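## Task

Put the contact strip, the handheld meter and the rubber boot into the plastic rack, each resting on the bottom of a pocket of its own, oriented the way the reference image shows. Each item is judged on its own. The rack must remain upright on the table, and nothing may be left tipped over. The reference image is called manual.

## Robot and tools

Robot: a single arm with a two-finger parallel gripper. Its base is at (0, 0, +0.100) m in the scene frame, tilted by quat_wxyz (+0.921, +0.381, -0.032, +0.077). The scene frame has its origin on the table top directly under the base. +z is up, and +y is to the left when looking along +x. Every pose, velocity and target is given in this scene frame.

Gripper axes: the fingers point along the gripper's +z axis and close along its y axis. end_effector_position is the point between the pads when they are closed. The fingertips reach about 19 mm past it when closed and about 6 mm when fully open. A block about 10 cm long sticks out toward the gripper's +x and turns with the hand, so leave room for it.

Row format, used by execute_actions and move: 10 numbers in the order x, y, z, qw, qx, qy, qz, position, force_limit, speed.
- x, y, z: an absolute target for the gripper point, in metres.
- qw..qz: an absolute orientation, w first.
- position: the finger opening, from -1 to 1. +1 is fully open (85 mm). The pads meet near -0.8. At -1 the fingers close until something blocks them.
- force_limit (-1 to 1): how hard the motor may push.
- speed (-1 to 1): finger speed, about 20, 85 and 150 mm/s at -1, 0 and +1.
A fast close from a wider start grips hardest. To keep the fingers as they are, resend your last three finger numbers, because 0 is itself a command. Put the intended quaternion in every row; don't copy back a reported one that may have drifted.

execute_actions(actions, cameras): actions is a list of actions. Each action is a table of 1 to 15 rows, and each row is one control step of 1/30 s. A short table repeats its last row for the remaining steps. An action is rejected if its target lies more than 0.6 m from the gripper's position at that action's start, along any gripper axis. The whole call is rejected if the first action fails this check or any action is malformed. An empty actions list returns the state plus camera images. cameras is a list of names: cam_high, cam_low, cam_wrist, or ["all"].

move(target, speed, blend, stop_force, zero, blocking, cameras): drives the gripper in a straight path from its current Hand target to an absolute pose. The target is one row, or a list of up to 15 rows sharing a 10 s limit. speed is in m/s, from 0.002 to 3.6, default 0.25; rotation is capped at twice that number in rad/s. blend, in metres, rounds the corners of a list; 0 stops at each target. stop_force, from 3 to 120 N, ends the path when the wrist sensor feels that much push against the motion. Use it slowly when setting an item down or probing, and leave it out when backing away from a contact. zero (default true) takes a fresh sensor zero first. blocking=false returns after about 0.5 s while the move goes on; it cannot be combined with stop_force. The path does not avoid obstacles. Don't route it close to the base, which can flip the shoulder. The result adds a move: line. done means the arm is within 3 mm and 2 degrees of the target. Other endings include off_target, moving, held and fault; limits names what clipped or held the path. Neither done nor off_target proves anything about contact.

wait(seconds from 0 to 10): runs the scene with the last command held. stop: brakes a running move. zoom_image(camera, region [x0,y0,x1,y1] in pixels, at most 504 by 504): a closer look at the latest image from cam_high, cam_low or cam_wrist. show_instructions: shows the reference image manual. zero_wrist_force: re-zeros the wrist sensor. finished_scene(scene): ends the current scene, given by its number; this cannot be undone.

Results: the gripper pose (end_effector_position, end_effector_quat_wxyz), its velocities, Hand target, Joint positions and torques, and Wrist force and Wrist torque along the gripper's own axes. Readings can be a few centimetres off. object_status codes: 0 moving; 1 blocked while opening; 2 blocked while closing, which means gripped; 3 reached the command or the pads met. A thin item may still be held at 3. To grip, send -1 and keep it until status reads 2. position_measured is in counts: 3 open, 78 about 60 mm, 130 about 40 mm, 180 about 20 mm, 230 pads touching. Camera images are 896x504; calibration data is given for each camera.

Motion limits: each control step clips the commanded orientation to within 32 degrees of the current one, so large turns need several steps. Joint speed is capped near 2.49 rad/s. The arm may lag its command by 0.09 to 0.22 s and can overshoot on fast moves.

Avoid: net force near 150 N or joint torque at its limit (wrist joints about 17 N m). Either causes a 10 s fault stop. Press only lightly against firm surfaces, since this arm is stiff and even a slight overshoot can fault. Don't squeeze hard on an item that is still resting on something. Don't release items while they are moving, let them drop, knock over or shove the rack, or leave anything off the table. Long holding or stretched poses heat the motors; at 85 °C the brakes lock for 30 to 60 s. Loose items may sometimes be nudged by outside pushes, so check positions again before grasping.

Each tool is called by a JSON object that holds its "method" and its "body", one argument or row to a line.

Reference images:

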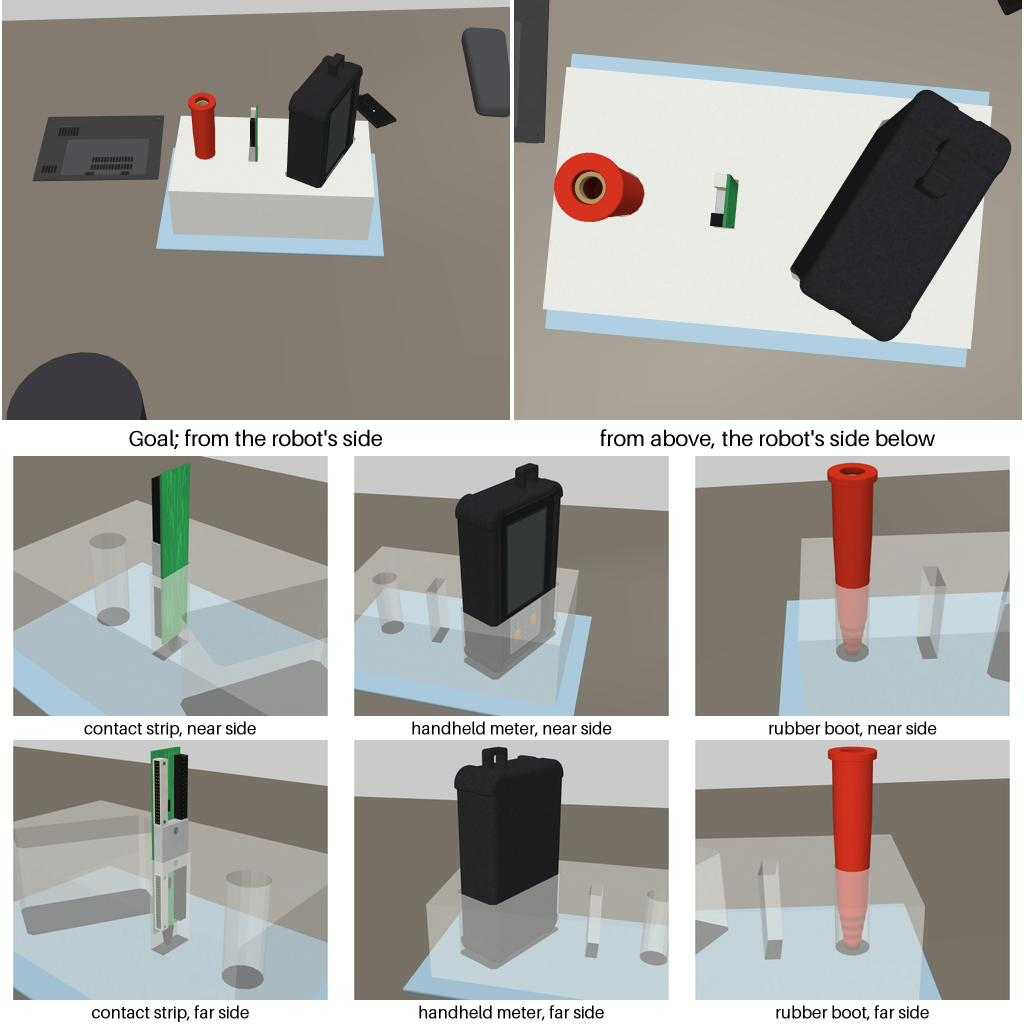

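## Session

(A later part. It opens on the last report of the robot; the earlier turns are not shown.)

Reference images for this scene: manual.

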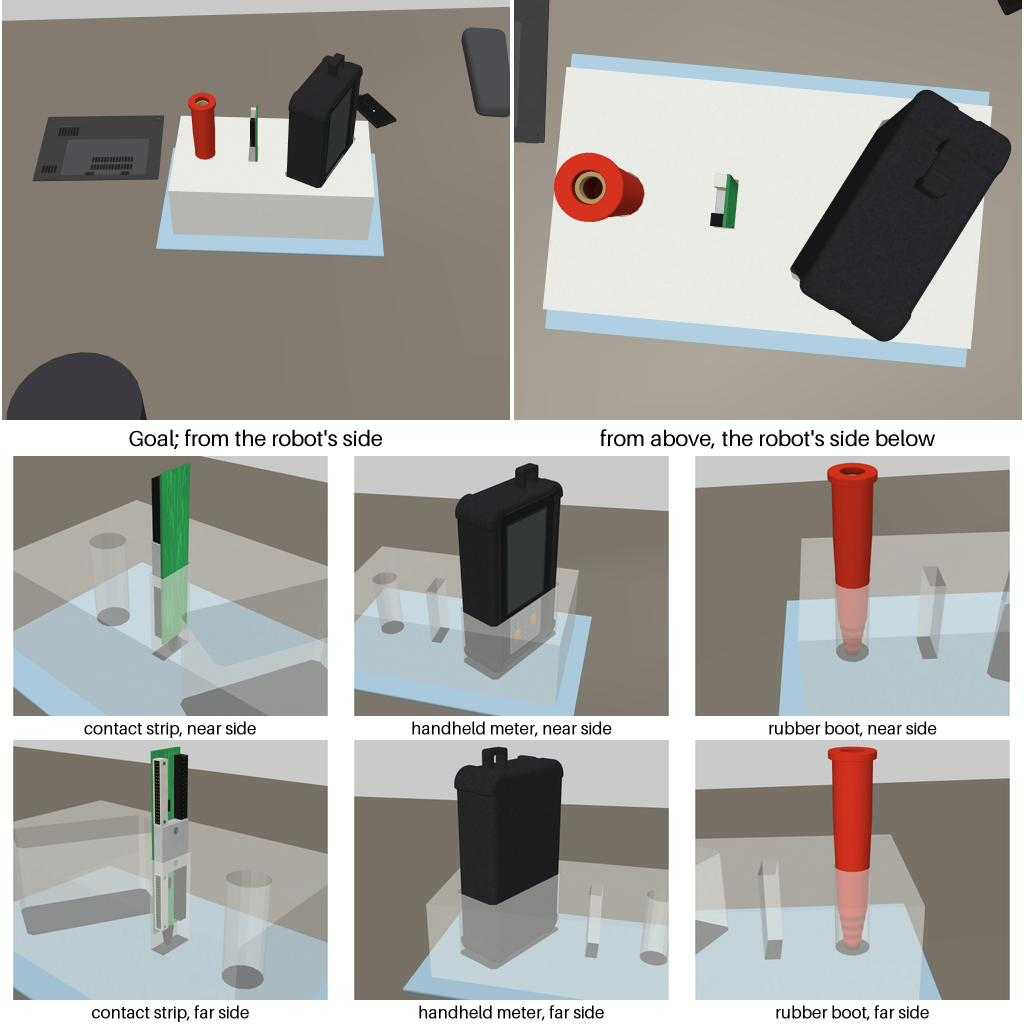

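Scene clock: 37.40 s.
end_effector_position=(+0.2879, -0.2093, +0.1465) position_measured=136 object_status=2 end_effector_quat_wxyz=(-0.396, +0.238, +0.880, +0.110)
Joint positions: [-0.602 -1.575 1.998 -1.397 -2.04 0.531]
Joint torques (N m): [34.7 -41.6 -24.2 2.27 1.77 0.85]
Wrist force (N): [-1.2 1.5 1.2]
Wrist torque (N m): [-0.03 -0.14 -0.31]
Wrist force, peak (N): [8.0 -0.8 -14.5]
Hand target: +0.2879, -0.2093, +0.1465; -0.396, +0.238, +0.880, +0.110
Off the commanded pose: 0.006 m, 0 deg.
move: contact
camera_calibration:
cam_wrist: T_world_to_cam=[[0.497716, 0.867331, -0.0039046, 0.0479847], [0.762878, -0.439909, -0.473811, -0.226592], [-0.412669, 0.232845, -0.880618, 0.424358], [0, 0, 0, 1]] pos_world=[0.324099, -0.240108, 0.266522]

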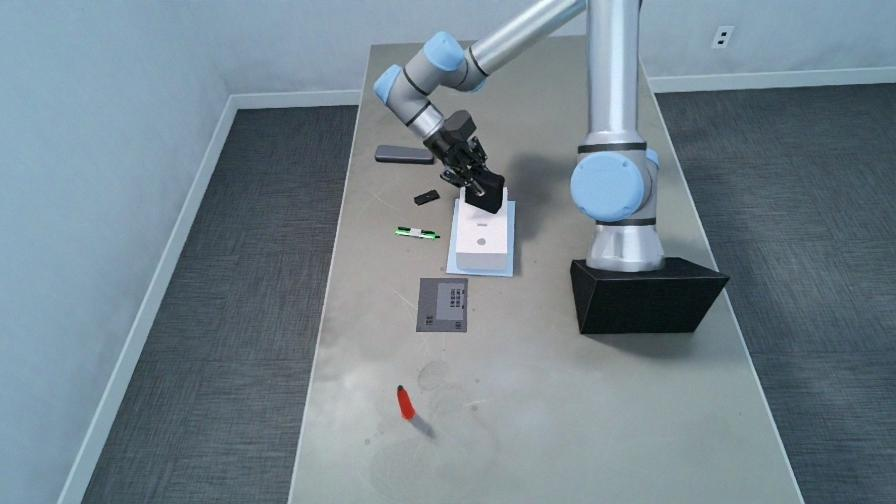

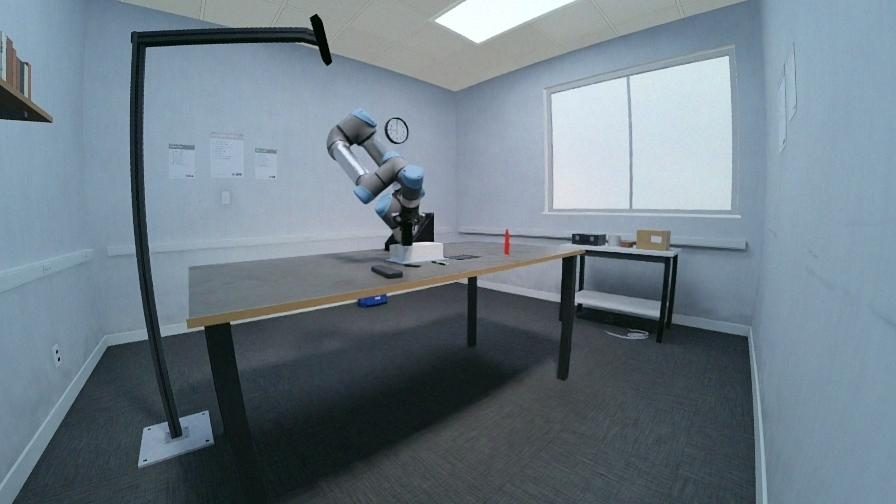

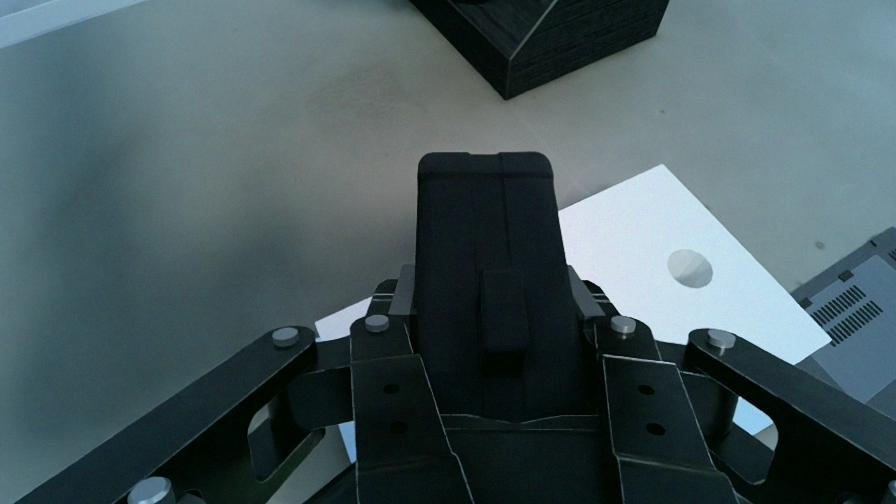

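{"method": "move", "body": {
  "target": [
    [0.2879, -0.2092, 0.1468, 0.3960, -0.2381, -0.8801, -0.1099, 0.32, 0.2, -0.6],
    [0.345, -0.243, 0.203, 0.3960, -0.2381, -0.8801, -0.1099, 0.32, 0.2, -0.6]
  ],
  "speed": [0.05, 0.2],
  "cameras": ["cam_high", "cam_low", "cam_wrist"]
}}

{"method": "zoom_image", "body": {
  "camera": "cam_high",
  "region": [390, 150, 530, 290]
}}

{"method": "zoom_image", "body": {
  "camera": "cam_low",
  "region": [375, 195, 455, 270]
}}

Scene clock: 41.97 s.
end_effector_position=(+0.3450, -0.2430, +0.2030) position_measured=89 object_status=3 end_effector_quat_wxyz=(-0.396, +0.238, +0.880, +0.110)
Joint positions: [-0.523 -1.491 1.731 -1.184 -1.994 0.602]
Joint torques (N m): [38.67 -10.93 -29 1.44 3.59 1.68]
Wrist force (N): [0.5 1.1 1.2]
Wrist torque (N m): [0.26 -0.12 -0.38]
Wrist force, peak (N): [0.4 1.5 3.1]
Hand target: +0.3450, -0.2430, +0.2030; -0.396, +0.238, +0.880, +0.110
Off the commanded pose: 0.000 m, 0 deg.
move: done
camera_calibration:
cam_wrist: T_world_to_cam=[[0.497736, 0.86732, -0.00376112, 0.0488707], [0.762915, -0.439875, -0.473783, -0.258177], [-0.412576, 0.23295, -0.880633, 0.505498], [0, 0, 0, 1]] pos_world=[0.381199, -0.273708, 0.323023]

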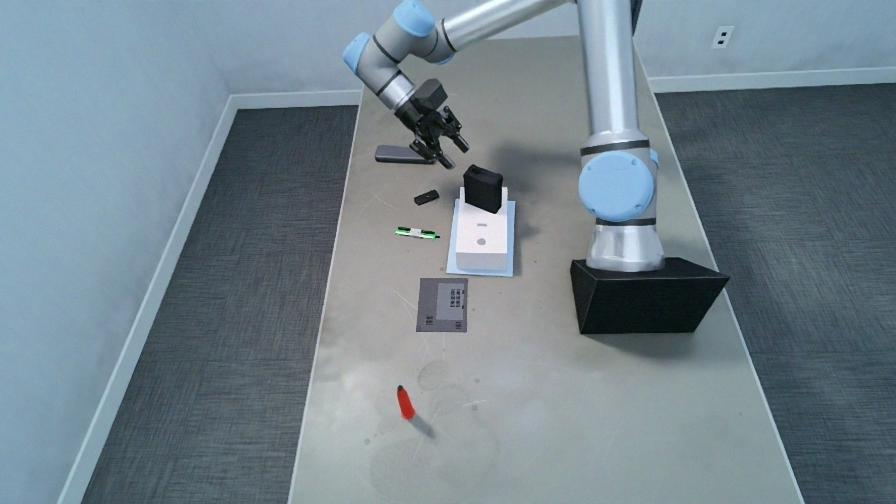

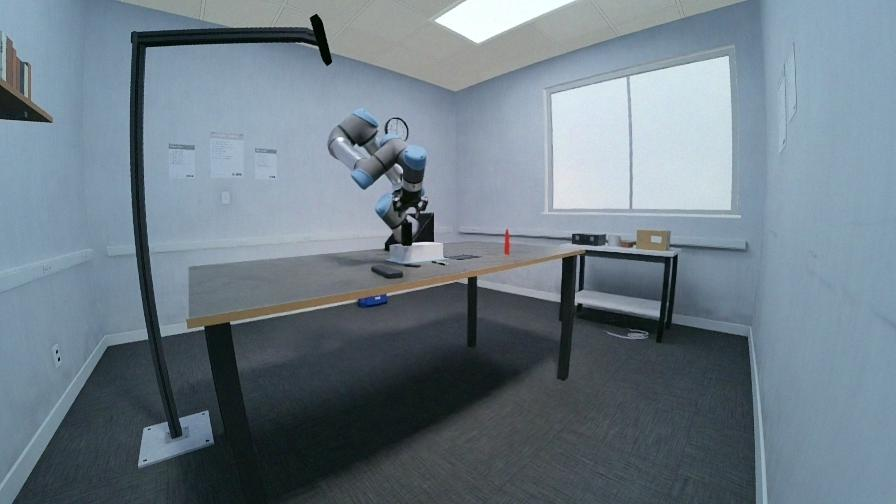

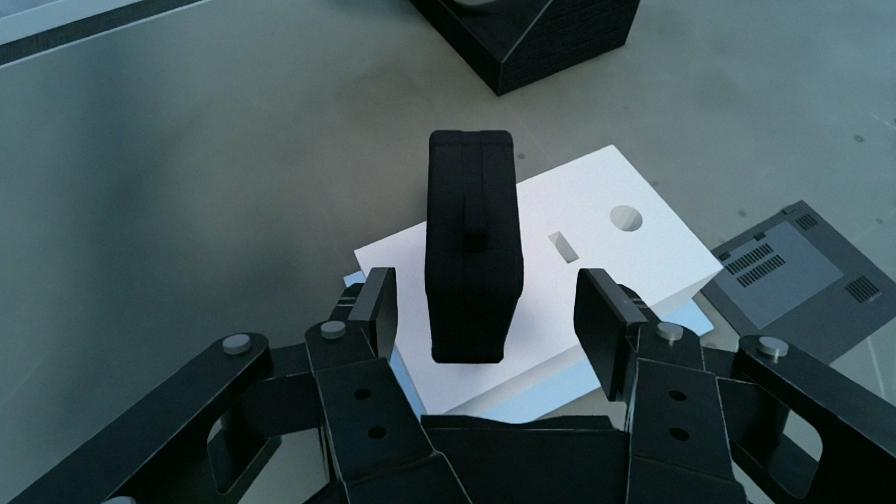

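Scaled by 3.600 from the camera's 896x504 image, which has a finer 1280x720 frame.

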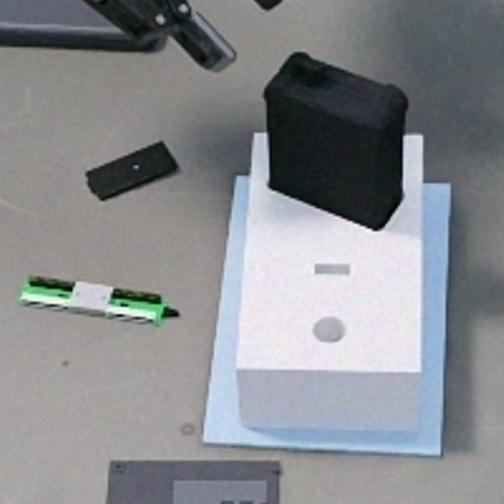

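Scaled by 6.300 from the camera's 896x504 image, which has a finer 1280x720 frame.

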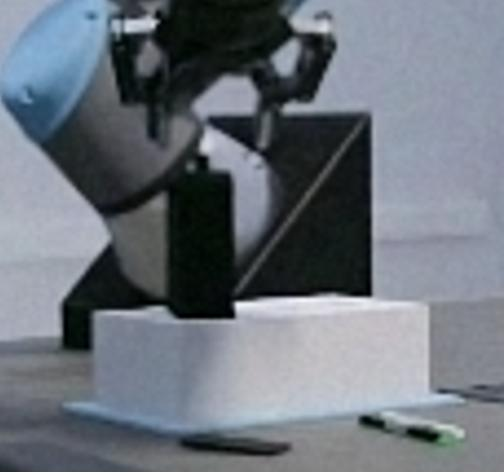

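{"method": "move", "body": {
  "target": [
    [0.43, -0.215, 0.23, 0, 0.824, 0.566, 0, 0.3, 0.2, -0.6],
    [0.5014, -0.1799, 0.115, -0.017, 0.9819, -0.1071, -0.1555, 0.3, 0.2, -0.6]
  ],
  "blend": [0.06, 0],
  "speed": 0.75,
  "cameras": ["cam_wrist", "cam_high"]
}}

{"method": "zoom_image", "body": {
  "camera": "cam_wrist",
  "region": [360, 80, 620, 360]
}}

Scene clock: 45.53 s.
end_effector_position=(+0.5014, -0.1799, +0.1150) position_measured=91 object_status=3 end_effector_quat_wxyz=(-0.017, +0.982, -0.107, -0.155)
Joint positions: [-0.322 -1.234 1.811 -1.875 -2.298 3.434]
Joint torques (N m): [12.14 -13.04 -27.02 0.36 2.77 1.46]
Wrist force (N): [-0.7 0.2 -0.4]
Wrist torque (N m): [0.11 0.17 0.07]
Wrist force, peak (N): [1.4 0.9 2.4]
Hand target: +0.5014, -0.1799, +0.1150; -0.017, +0.982, -0.107, -0.155
Off the commanded pose: 0.000 m, 0 deg.
move: done
camera_calibration:
cam_wrist: T_world_to_cam=[[-0.219547, -0.975523, -0.012428, -0.0548632], [-0.767885, 0.164931, 0.618991, 0.359185], [-0.60179, 0.145441, -0.7853, 0.546074], [0, 0, 0, 1]] pos_world=[0.59239, -0.192183, 0.205818]
Images, in order (width x height): cam_high 896x504, cam_wrist 896x504.

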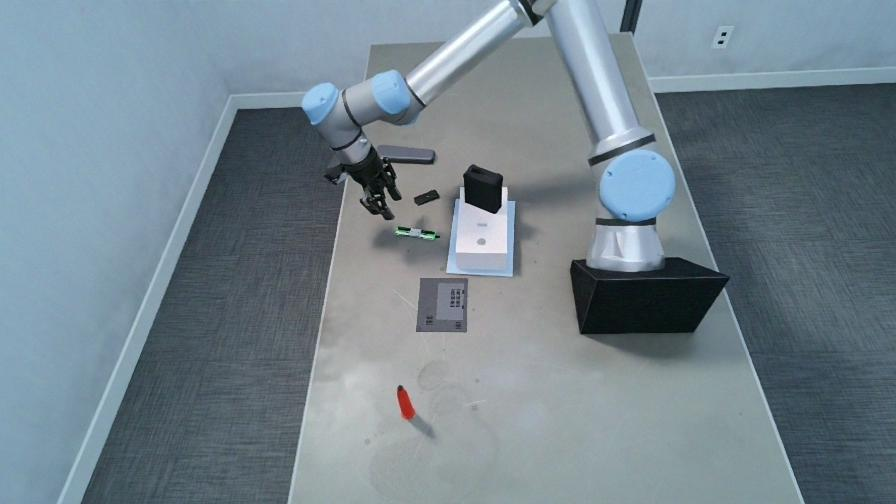

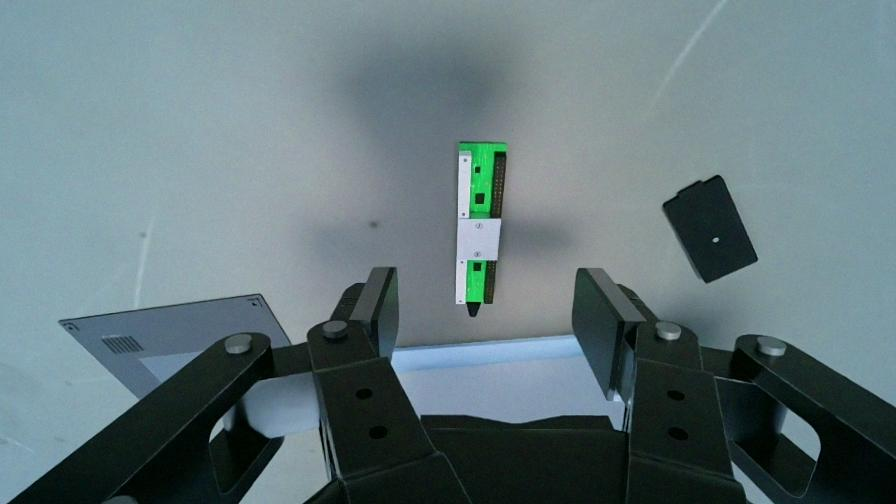

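Scaled by 1.800 from the camera's 896x504 image, which has a finer 1280x720 frame.

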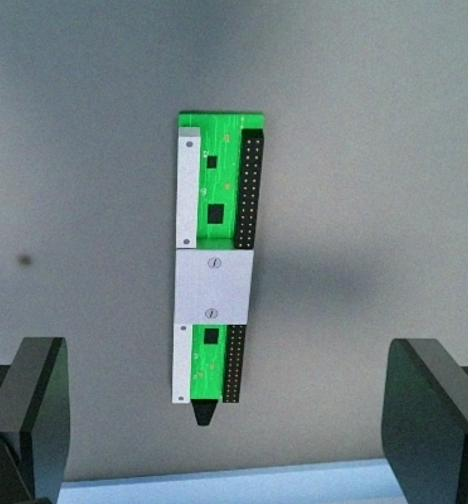

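{"method": "move", "body": {
  "target": [0.4962, -0.1802, 0.0555, -0.0155, 0.9809, -0.1165, -0.1557, -0.08, 0.2, -0.3],
  "speed": 0.2,
  "cameras": ["cam_wrist"]
}}

{"method": "zoom_image", "body": {
  "camera": "cam_wrist",
  "region": [360, 80, 620, 420]
}}

Scene clock: 47.13 s.
end_effector_position=(+0.4962, -0.1802, +0.0555) position_measured=139 object_status=3 end_effector_quat_wxyz=(-0.015, +0.981, -0.116, -0.156)
Joint positions: [-0.398 -1.18 1.885 -2.069 -2.316 3.354]
Joint torques (N m): [12.78 -13.29 2.68 -3.05 -2.54 -1.15]
Wrist force (N): [-0.7 0.2 -0.5]
Wrist torque (N m): [0.12 0.17 0.15]
Wrist force, peak (N): [-0.6 0.4 -2.3]
Hand target: +0.4962, -0.1802, +0.0555; -0.015, +0.981, -0.116, -0.156
Off the commanded pose: 0.000 m, 0 deg.
move: done
camera_calibration:
cam_wrist: T_world_to_cam=[[-0.237345, -0.971404, -0.00641699, -0.0478391], [-0.763852, 0.182544, 0.619037, 0.393246], [-0.600164, 0.151827, -0.785335, 0.49657], [0, 0, 0, 1]] pos_world=[0.587051, -0.193649, 0.146233]
Images, in order (width x height): cam_wrist 896x504.

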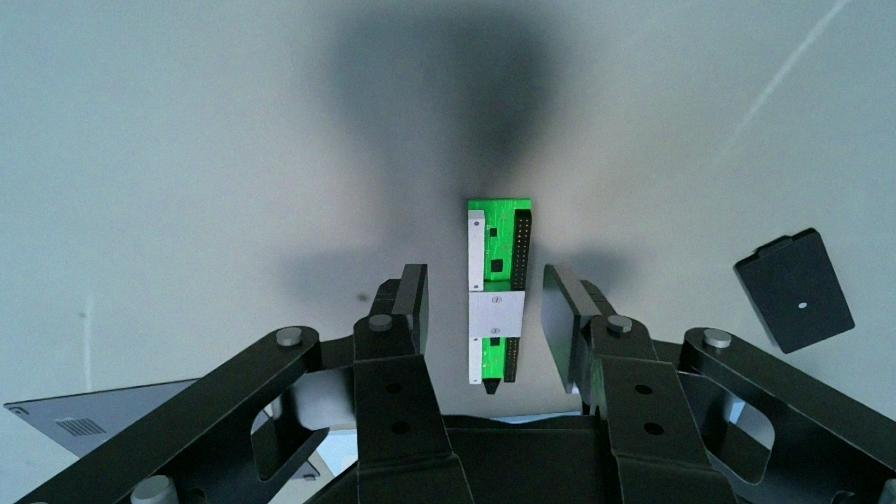

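Scaled by 1.482 from the camera's 896x504 image, which has a finer 1280x720 frame.

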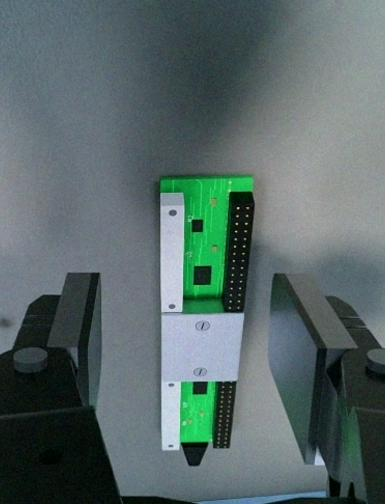

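{"method": "move", "body": {
  "target": [
    [0.4940, -0.1850, 0.0520, -0.017, 0.9819, -0.1071, -0.1555, -0.08, 0.2, -0.3],
    [0.4868, -0.1840, 0.0300, -0.017, 0.9819, -0.1071, -0.1555, -0.08, 0.2, -0.3]
  ],
  "speed": [0.08, 0.015],
  "stop_force": 5,
  "cameras": ["cam_wrist", "cam_low"]
}}

{"method": "zoom_image", "body": {
  "camera": "cam_wrist",
  "region": [360, 150, 620, 420]
}}

Scene clock: 50.83 s.
end_effector_position=(+0.4875, -0.1841, +0.0323) position_measured=139 object_status=3 end_effector_quat_wxyz=(-0.017, +0.982, -0.107, -0.156)
Joint positions: [-0.435 -1.169 1.926 -2.155 -2.323 3.285]
Joint torques (N m): [43.27 -46.23 -21.15 0.26 1.57 0.88]
Wrist force (N): [-2.1 0.2 -5.4]
Wrist torque (N m): [0.08 0.21 0.18]
Wrist force, peak (N): [-9.5 -0.4 -20.4]
Hand target: +0.4875, -0.1841, +0.0323; -0.017, +0.982, -0.107, -0.156
Off the commanded pose: 0.002 m, 0 deg.
move: contact; path passed 1 of 2 targets
camera_calibration:
cam_wrist: T_world_to_cam=[[-0.219629, -0.975505, -0.0123383, -0.0630015], [-0.767775, 0.165029, 0.619101, 0.400398], [-0.601901, 0.145446, -0.785214, 0.473352], [0, 0, 0, 1]] pos_world=[0.57849, -0.196383, 0.123018]
Images, in order (width x height): cam_low 896x504, cam_wrist 896x504.

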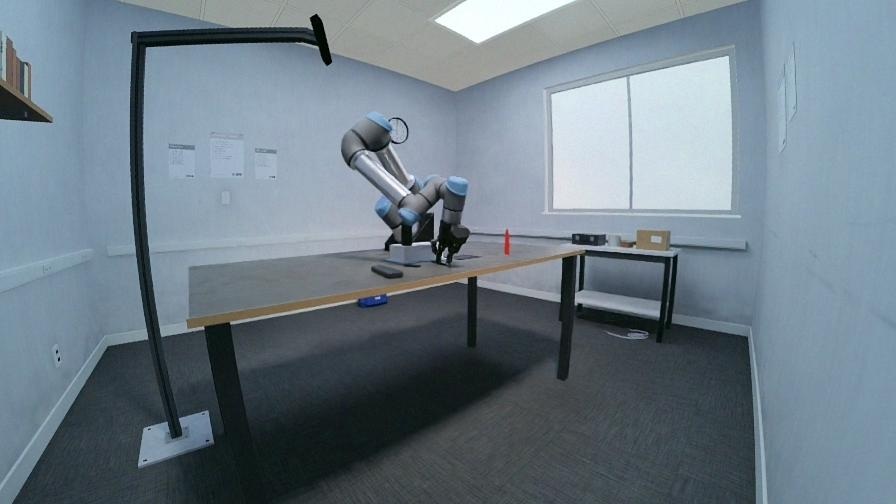

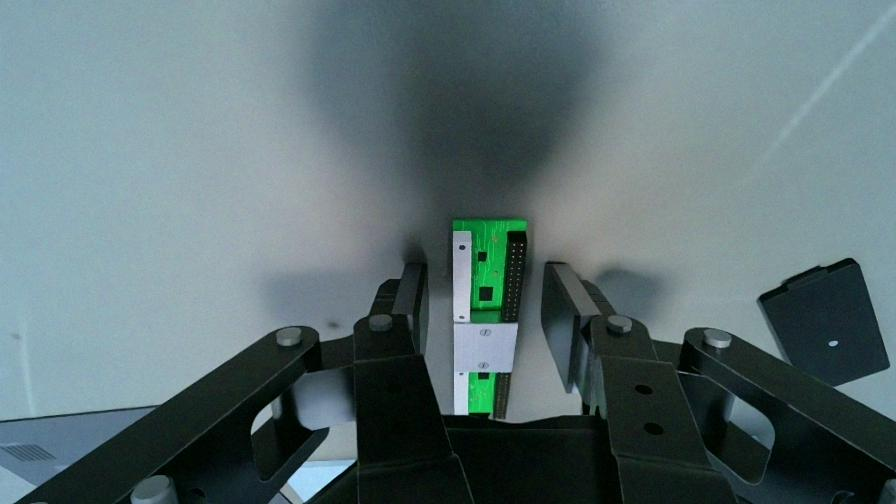

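Scaled by 1.867 from the camera's 896x504 image, which has a finer 1280x720 frame.

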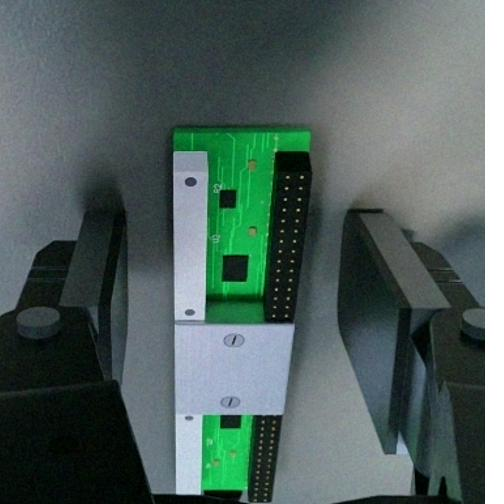

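{"method": "move", "body": {
  "target": [
    [0.4877, -0.1850, 0.0345, -0.017, 0.9819, -0.1071, -0.1555, -0.08, 0.2, -0.3],
    [0.4877, -0.1850, 0.0345, -0.017, 0.9819, -0.1071, -0.1555, -1, -0.2, -0.8]
  ],
  "speed": 0.04
}}

{"method": "wait", "body": {
  "seconds": 0.2,
  "cameras": ["cam_wrist"]
}}

{"method": "zoom_image", "body": {
  "camera": "cam_wrist",
  "region": [360, 150, 620, 420]
}}

Scene clock: 52.50 s.
end_effector_position=(+0.4877, -0.1850, +0.0345) position_measured=180 object_status=2 end_effector_quat_wxyz=(-0.017, +0.982, -0.107, -0.155)
Joint positions: [-0.434 -1.173 1.924 -2.148 -2.322 3.287]
Joint torques (N m): [43.89 -45.58 -22.27 -0.05 1.79 0.92]
Wrist force (N): [-1.5 0.2 -2.8]
Wrist torque (N m): [0.14 0.17 0.17]
Wrist force, peak (N): [-2.2 0.1 -5.7]
Hand target: +0.4877, -0.1850, +0.0345; -0.017, +0.982, -0.107, -0.155
Off the commanded pose: 0.000 m, 0 deg.
move: done

Scene clock: 52.70 s.
end_effector_position=(+0.4877, -0.1850, +0.0345) position_measured=180 object_status=2 end_effector_quat_wxyz=(-0.017, +0.982, -0.107, -0.155)
Joint positions: [-0.434 -1.173 1.924 -2.148 -2.322 3.287]
Joint torques (N m): [42.38 -44.19 -21.53 -0.22 1.74 0.94]
Wrist force (N): [-1.5 0.3 -2.7]
Wrist torque (N m): [0.15 0.16 0.16]
Wrist force, peak (N): [-1.7 0.0 -2.7]
Hand target: +0.4877, -0.1850, +0.0345; -0.017, +0.982, -0.107, -0.155
Tool commands: gripper/position=-1.0 gripper/force_limit=-0.2 gripper/speed=-0.8
Off the commanded pose: 0.000 m, 0 deg.
wait: 0.20 s; at rest by 0.17 s
camera_calibration:
cam_wrist: T_world_to_cam=[[-0.219623, -0.975506, -0.0123689, -0.0638068], [-0.767864, 0.165027, 0.618992, 0.399341], [-0.60179, 0.145443, -0.7853, 0.475355], [0, 0, 0, 1]] pos_world=[0.57869, -0.197283, 0.125318]
Images, in order (width x height): cam_wrist 896x504.

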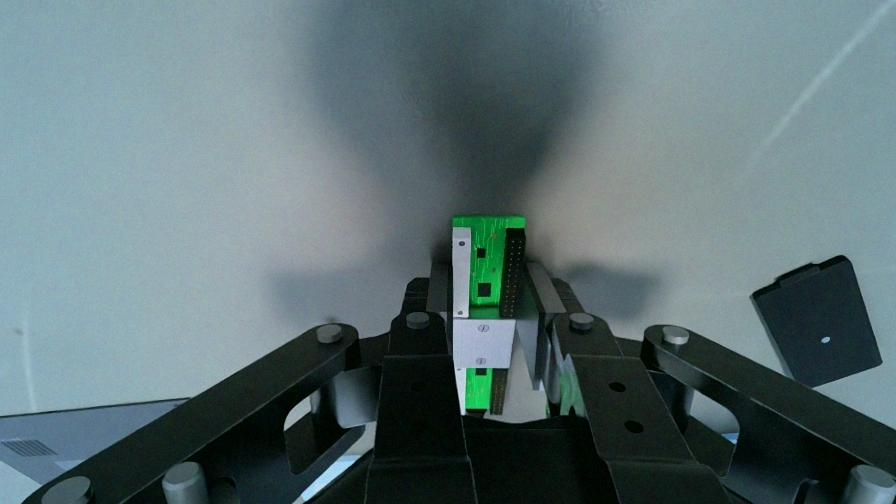

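Scaled by 1.867 from the camera's 896x504 image, which has a finer 1280x720 frame.

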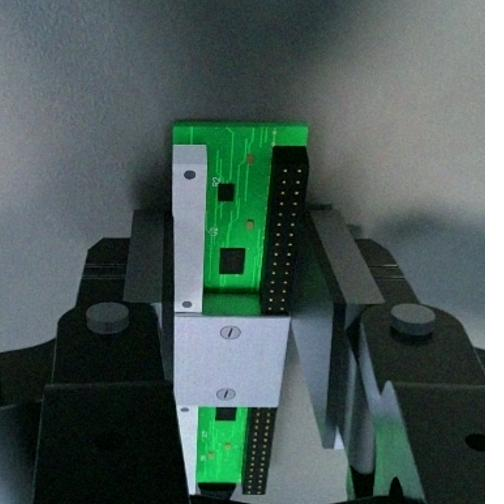

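{"method": "move", "body": {
  "target": [
    [0.4877, -0.1850, 0.12, -0.017, 0.9819, -0.1071, -0.1555, -1, -0.2, -0.8],
    [0.42, -0.13, 0.27, 0.4387, 0.7637, -0.4544, -0.1315, -1, -0.2, -0.8],
    [0.2973, -0.1325, 0.235, 0.4307, 0.5503, -0.5929, 0.3999, -1, -0.2, -0.8]
  ],
  "blend": [0.03, 0.05, 0],
  "speed": [0.2, 0.45, 0.3],
  "cameras": ["all"]
}}

{"method": "zoom_image", "body": {
  "camera": "cam_high",
  "region": [430, 160, 540, 280]
}}

{"method": "zoom_image", "body": {
  "camera": "cam_low",
  "region": [380, 190, 460, 270]
}}

{"method": "zoom_image", "body": {
  "camera": "cam_wrist",
  "region": [350, 100, 650, 430]
}}

Scene clock: 57.90 s.
end_effector_position=(+0.4044, -0.1304, +0.2655) position_measured=180 object_status=2 end_effector_quat_wxyz=(+0.442, +0.755, -0.481, -0.063)
Joint positions: [0.032 -0.966 1.514 -0.542 -2.396 5.62]
Joint torques (N m): [13.55 -11.94 -29.15 -0.7 3.37 -1.2]
Wrist force (N): [-0.7 1.4 -0.2]
Wrist torque (N m): [0.46 0.05 -0.26]
Wrist force, peak (N): [-4.5 4.2 1.7]
Hand target: +0.4044, -0.1304, +0.2655; +0.442, +0.755, -0.481, -0.063
Off the commanded pose: 0.111 m, 60 deg.
move: held (a check stopped the path); path passed 2 of 3 targets; limits=held
pose unreachable: on one or more control steps of this call, first in action 0 (counted from 0), an arm could not follow its commanded pose, so it was not sent that pose on those steps. It may still have moved: this result reports where it is.
cause: moving toward the commanded pose would bring two parts of the arm too close to each other (its gripper and another part of the arm, with joints 4 (wrist 1) to 6 (wrist 3) between them, 2 mm apart when it was first held).
camera_calibration:
cam_wrist: T_world_to_cam=[[-0.676912, -0.155326, 0.719489, 0.0716009], [-0.320671, 0.942074, -0.0983165, 0.294363], [-0.662541, -0.297271, -0.68751, 0.539501], [0, 0, 0, 1]] pos_world=[0.500303, -0.105813, 0.348337]

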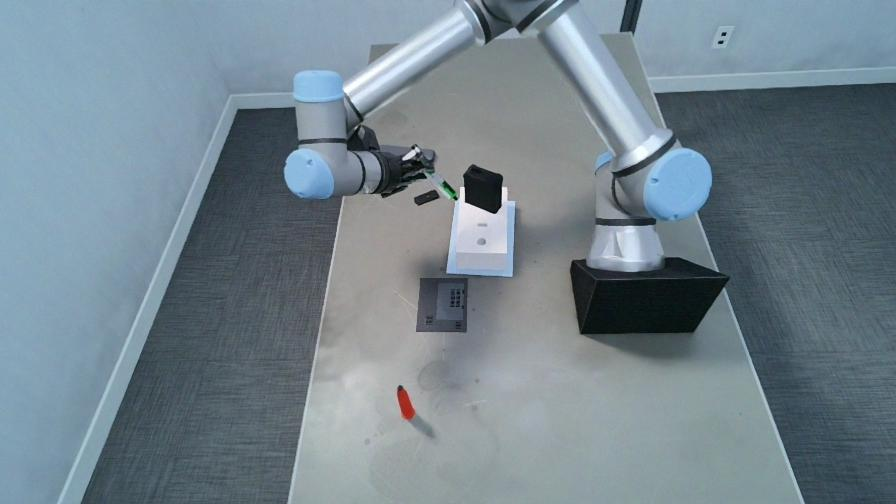

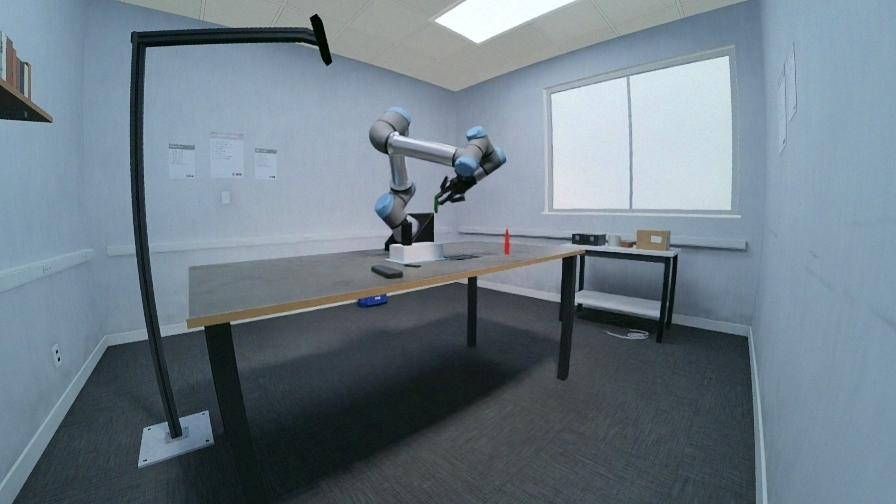

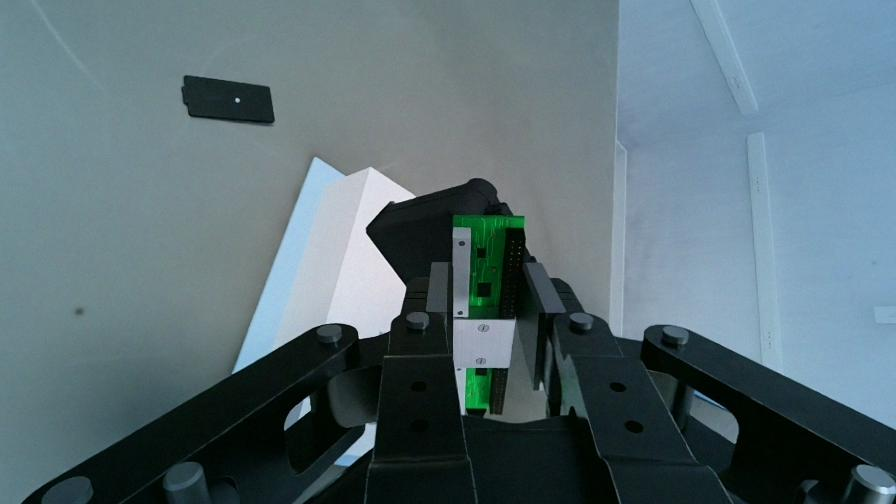

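Scaled by 4.200 from the camera's 896x504 image, which has a finer 1280x720 frame.

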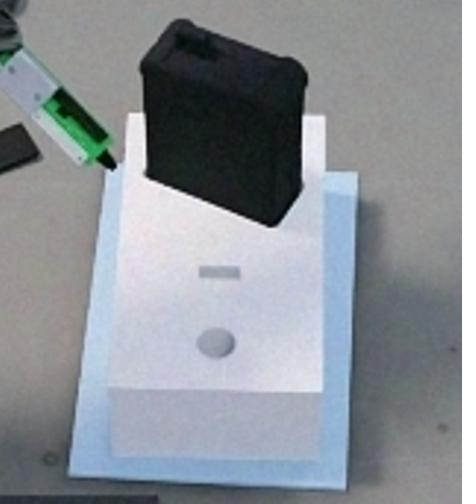

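Scaled by 6.300 from the camera's 896x504 image, which has a finer 1280x720 frame.

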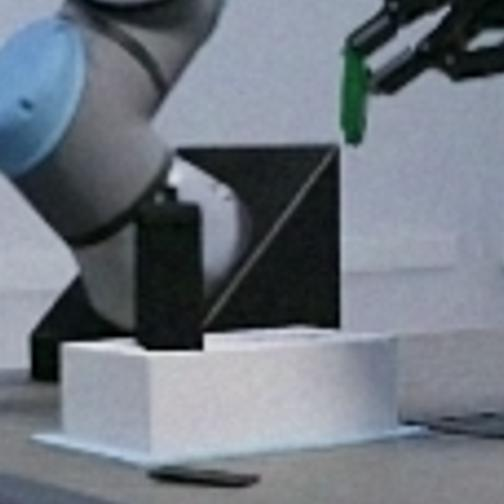

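Scaled by 1.527 from the camera's 896x504 image, which has a finer 1280x720 frame.

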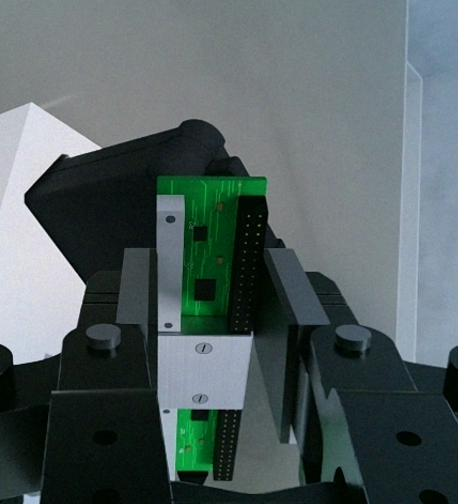

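{"method": "move", "body": {
  "target": [
    [0.46, -0.165, 0.20, 0.2, 0.9, -0.33, -0.2, -1, -0.2, -0.8],
    [0.4887, -0.1850, 0.06, -0.017, 0.9819, -0.1071, -0.1555, -1, -0.2, -0.8]
  ],
  "blend": [0.06, 0],
  "speed": [0.55, 0.45]
}}

{"method": "move", "body": {
  "target": [0.4877, -0.1850, 0.0310, -0.017, 0.9819, -0.1071, -0.1555, -1, -0.2, -0.8],
  "speed": 0.018,
  "stop_force": 5,
  "cameras": ["cam_wrist"]
}}

Scene clock: 61.77 s.
end_effector_position=(+0.4887, -0.1850, +0.0600) position_measured=180 object_status=2 end_effector_quat_wxyz=(-0.017, +0.982, -0.107, -0.156)
Joint positions: [-0.401 -1.205 1.902 -2.064 -2.316 3.33]
Joint torques (N m): [12.42 -47.35 2.49 -3.33 2.68 -1.46]
Wrist force (N): [-0.5 0.4 -0.4]
Wrist torque (N m): [0.13 0.16 0.16]
Wrist force, peak (N): [-1.9 2.7 0.2]
Hand target: +0.4887, -0.1850, +0.0600; -0.017, +0.982, -0.107, -0.156
Off the commanded pose: 0.000 m, 0 deg.
move: done

Scene clock: 64.50 s.
end_effector_position=(+0.4878, -0.1850, +0.0346) position_measured=180 object_status=2 end_effector_quat_wxyz=(-0.017, +0.982, -0.107, -0.156)
Joint positions: [-0.434 -1.172 1.923 -2.147 -2.322 3.287]
Joint torques (N m): [45.75 -47.83 -22.54 0.06 1.74 0.83]
Wrist force (N): [-0.9 0.4 -1.7]
Wrist torque (N m): [0.15 0.17 0.17]
Wrist force, peak (N): [-14.1 1.2 -24.2]
Hand target: +0.4878, -0.1850, +0.0346; -0.017, +0.982, -0.107, -0.156
Off the commanded pose: 0.004 m, 0 deg.
move: contact
camera_calibration:
cam_wrist: T_world_to_cam=[[-0.219629, -0.975505, -0.0123383, -0.0637839], [-0.767775, 0.165029, 0.619101, 0.399292], [-0.601901, 0.145446, -0.785214, 0.475548], [0, 0, 0, 1]] pos_world=[0.57879, -0.197283, 0.125418]
Images, in order (width x height): cam_wrist 896x504.

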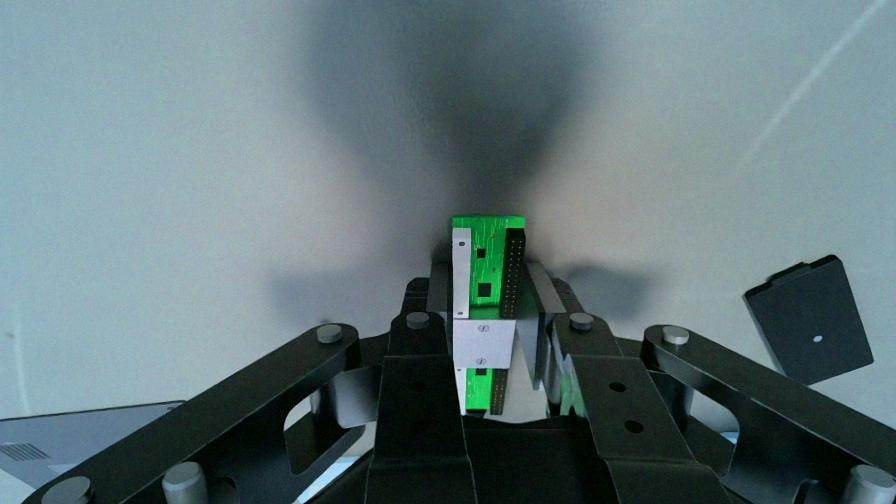

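{"method": "move", "body": {
  "target": [
    [0.4877, -0.1850, 0.0348, -0.017, 0.9819, -0.1071, -0.1555, -0.05, -0.2, -0.6],
    [0.5028, -0.1883, 0.085, -0.017, 0.9819, -0.1071, -0.1555, -0.05, -0.2, -0.6],
    [0.5000, -0.1870, 0.115, 0, 0.779, 0.627, 0, -0.05, -0.2, -0.6],
    [0.5028, -0.1883, 0.085, 0.1555, -0.1071, -0.9819, -0.017, -0.05, -0.2, -0.6]
  ],
  "blend": [0, 0.02, 0.03, 0],
  "speed": [0.05, 0.25, 0.9, 0.9],
  "cameras": ["cam_wrist"]
}}

{"method": "zoom_image", "body": {
  "camera": "cam_wrist",
  "region": [360, 80, 620, 420]
}}

Scene clock: 68.43 s.
end_effector_position=(+0.5028, -0.1883, +0.0850) position_measured=135 object_status=3 end_effector_quat_wxyz=(-0.156, +0.107, +0.982, +0.017)
Joint positions: [-0.369 -1.209 1.835 -1.964 -2.309 0.232]
Joint torques (N m): [12.41 -12.62 -23.65 -2.72 -1.79 -1.06]
Wrist force (N): [0.3 0.9 0.0]
Wrist torque (N m): [0.15 -0.09 -0.12]
Wrist force, peak (N): [-0.5 0.5 -2.0]
Hand target: +0.5028, -0.1883, +0.0850; -0.155, +0.107, +0.982, +0.017
Off the commanded pose: 0.000 m, 0 deg.
move: done
camera_calibration:
cam_wrist: T_world_to_cam=[[0.211812, 0.977232, -0.0123597, 0.0876472], [0.976662, -0.211194, 0.0390955, -0.518424], [0.0355951, -0.0203522, -0.999159, 0.191029], [0, 0, 0, 1]] pos_world=[0.480961, -0.191252, 0.21222]
Images, in order (width x height): cam_wrist 896x504.

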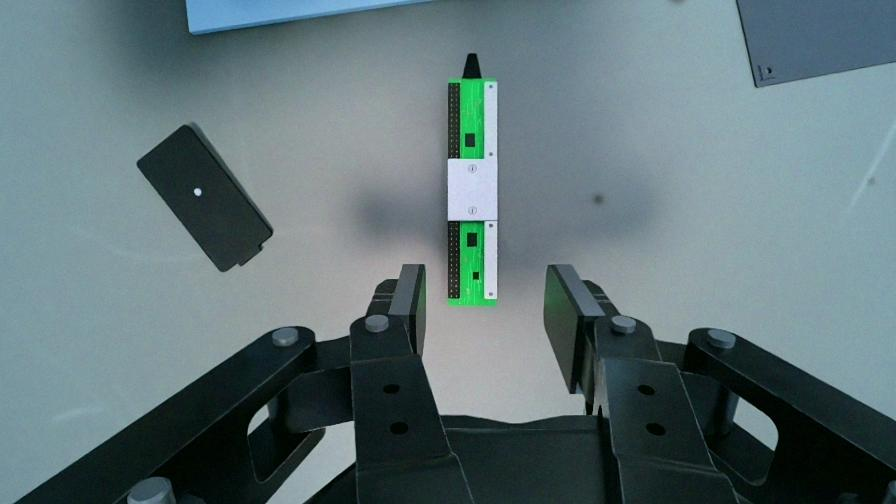

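Scaled by 1.482 from the camera's 896x504 image, which has a finer 1280x720 frame.

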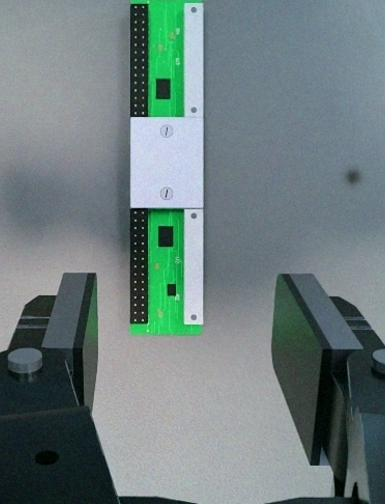

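{"method": "move", "body": {
  "target": [0.4931, -0.1888, 0.0545, 0.1555, -0.1071, -0.9819, -0.017, -0.08, -0.2, -0.6],
  "speed": 0.15,
  "cameras": ["cam_wrist"]
}}

{"method": "zoom_image", "body": {
  "camera": "cam_wrist",
  "region": [360, 80, 620, 420]
}}

Scene clock: 69.63 s.
end_effector_position=(+0.4931, -0.1888, +0.0545) position_measured=139 object_status=3 end_effector_quat_wxyz=(-0.156, +0.107, +0.982, +0.017)
Joint positions: [-0.411 -1.193 1.891 -2.074 -2.318 0.176]
Joint torques (N m): [11.77 -12.96 2.44 -3.1 -2.48 -1.24]
Wrist force (N): [0.2 0.8 -0.1]
Wrist torque (N m): [0.14 -0.07 -0.13]
Wrist force, peak (N): [0.3 0.9 1.0]
Hand target: +0.4931, -0.1888, +0.0545; -0.155, +0.107, +0.982, +0.017
Off the commanded pose: 0.000 m, 0 deg.
move: done
camera_calibration:
cam_wrist: T_world_to_cam=[[0.211811, 0.977233, -0.0123386, 0.0898098], [0.976659, -0.211192, 0.0391932, -0.507879], [0.035695, -0.0203521, -0.999155, 0.160843], [0, 0, 0, 1]] pos_world=[0.471261, -0.191752, 0.18172]
Images, in order (width x height): cam_wrist 896x504.

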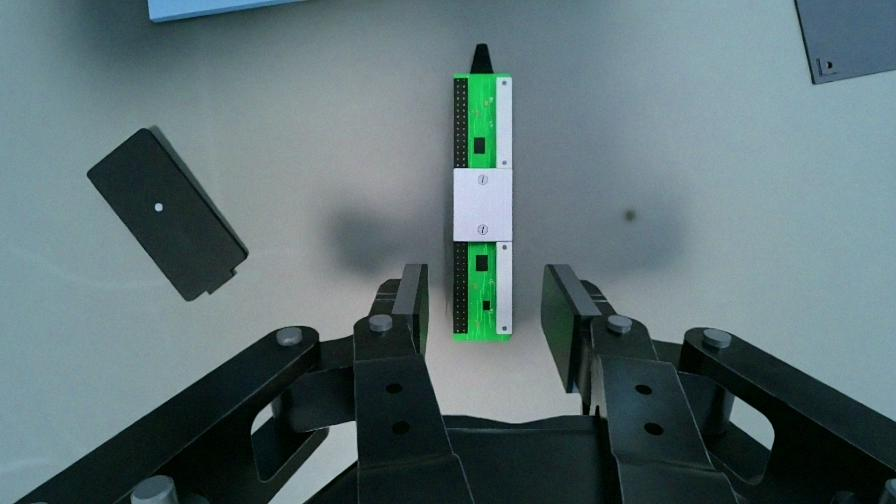

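Scaled by 1.482 from the camera's 896x504 image, which has a finer 1280x720 frame.

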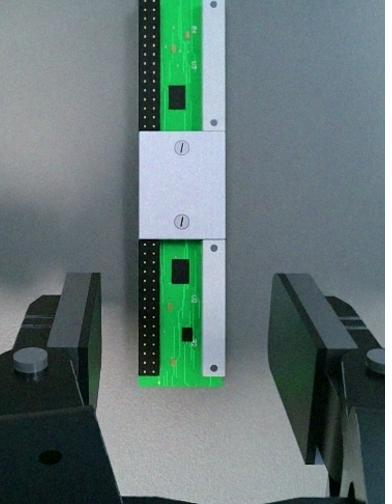

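{"method": "move", "body": {
  "target": [
    [0.4896, -0.1880, 0.0435, 0.1555, -0.1071, -0.9819, -0.017, -0.08, -0.2, -0.6],
    [0.4854, -0.1871, 0.0303, 0.1555, -0.1071, -0.9819, -0.017, -0.08, -0.2, -0.6]
  ],
  "speed": [0.08, 0.015],
  "stop_force": 5
}}

{"method": "move", "body": {
  "target": [
    [0.4862, -0.1873, 0.0345, 0.1555, -0.1071, -0.9819, -0.017, -0.08, -0.2, -0.6],
    [0.4862, -0.1873, 0.0345, 0.1555, -0.1071, -0.9819, -0.017, -1, -0.1, -0.8]
  ],
  "speed": 0.04,
  "cameras": ["cam_wrist"]
}}

Scene clock: 72.53 s.
end_effector_position=(+0.4860, -0.1872, +0.0322) position_measured=139 object_status=3 end_effector_quat_wxyz=(-0.156, +0.107, +0.982, +0.017)
Joint positions: [-0.44 -1.175 1.929 -2.157 -2.324 0.137]
Joint torques (N m): [43.69 -45.4 -20.34 0.3 1.52 0.78]
Wrist force (N): [1.7 1.5 -5.4]
Wrist torque (N m): [0.25 -0.10 -0.11]
Wrist force, peak (N): [9.8 1.8 -20.0]
Hand target: +0.4860, -0.1872, +0.0322; -0.156, +0.107, +0.982, +0.017
Off the commanded pose: 0.002 m, 0 deg.
move: contact; path passed 1 of 2 targets

Scene clock: 74.00 s.
end_effector_position=(+0.4862, -0.1873, +0.0345) position_measured=180 object_status=2 end_effector_quat_wxyz=(-0.155, +0.107, +0.982, +0.017)
Joint positions: [-0.437 -1.178 1.927 -2.149 -2.323 0.141]
Joint torques (N m): [43.36 -44.88 -22.12 -0.05 1.68 1]
Wrist force (N): [1.4 1.0 -2.1]
Wrist torque (N m): [0.15 -0.10 -0.12]
Wrist force, peak (N): [2.0 1.3 -5.7]
Hand target: +0.4862, -0.1873, +0.0345; -0.155, +0.107, +0.982, +0.017
Off the commanded pose: 0.000 m, 0 deg.
move: done
camera_calibration:
cam_wrist: T_world_to_cam=[[0.211813, 0.977232, -0.0123385, 0.0895581], [0.976658, -0.211193, 0.0391932, -0.50004], [0.035695, -0.0203521, -0.999155, 0.141136], [0, 0, 0, 1]] pos_world=[0.464361, -0.190252, 0.16172]
Images, in order (width x height): cam_wrist 896x504.

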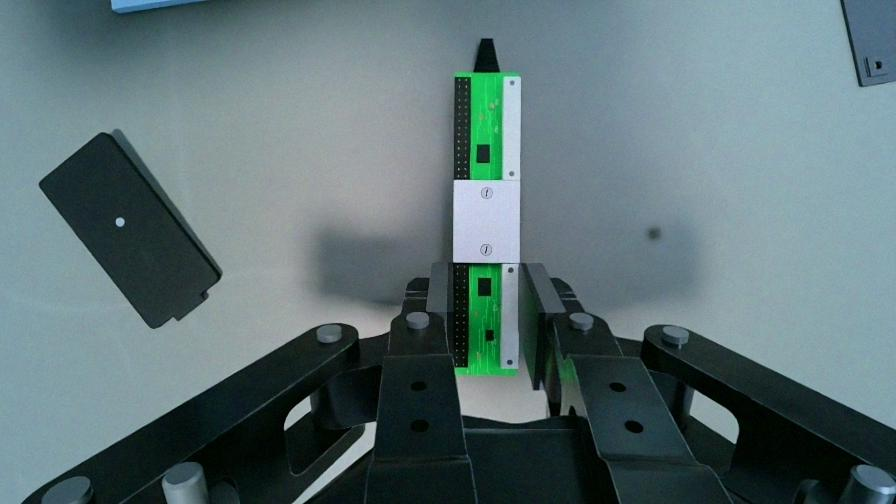

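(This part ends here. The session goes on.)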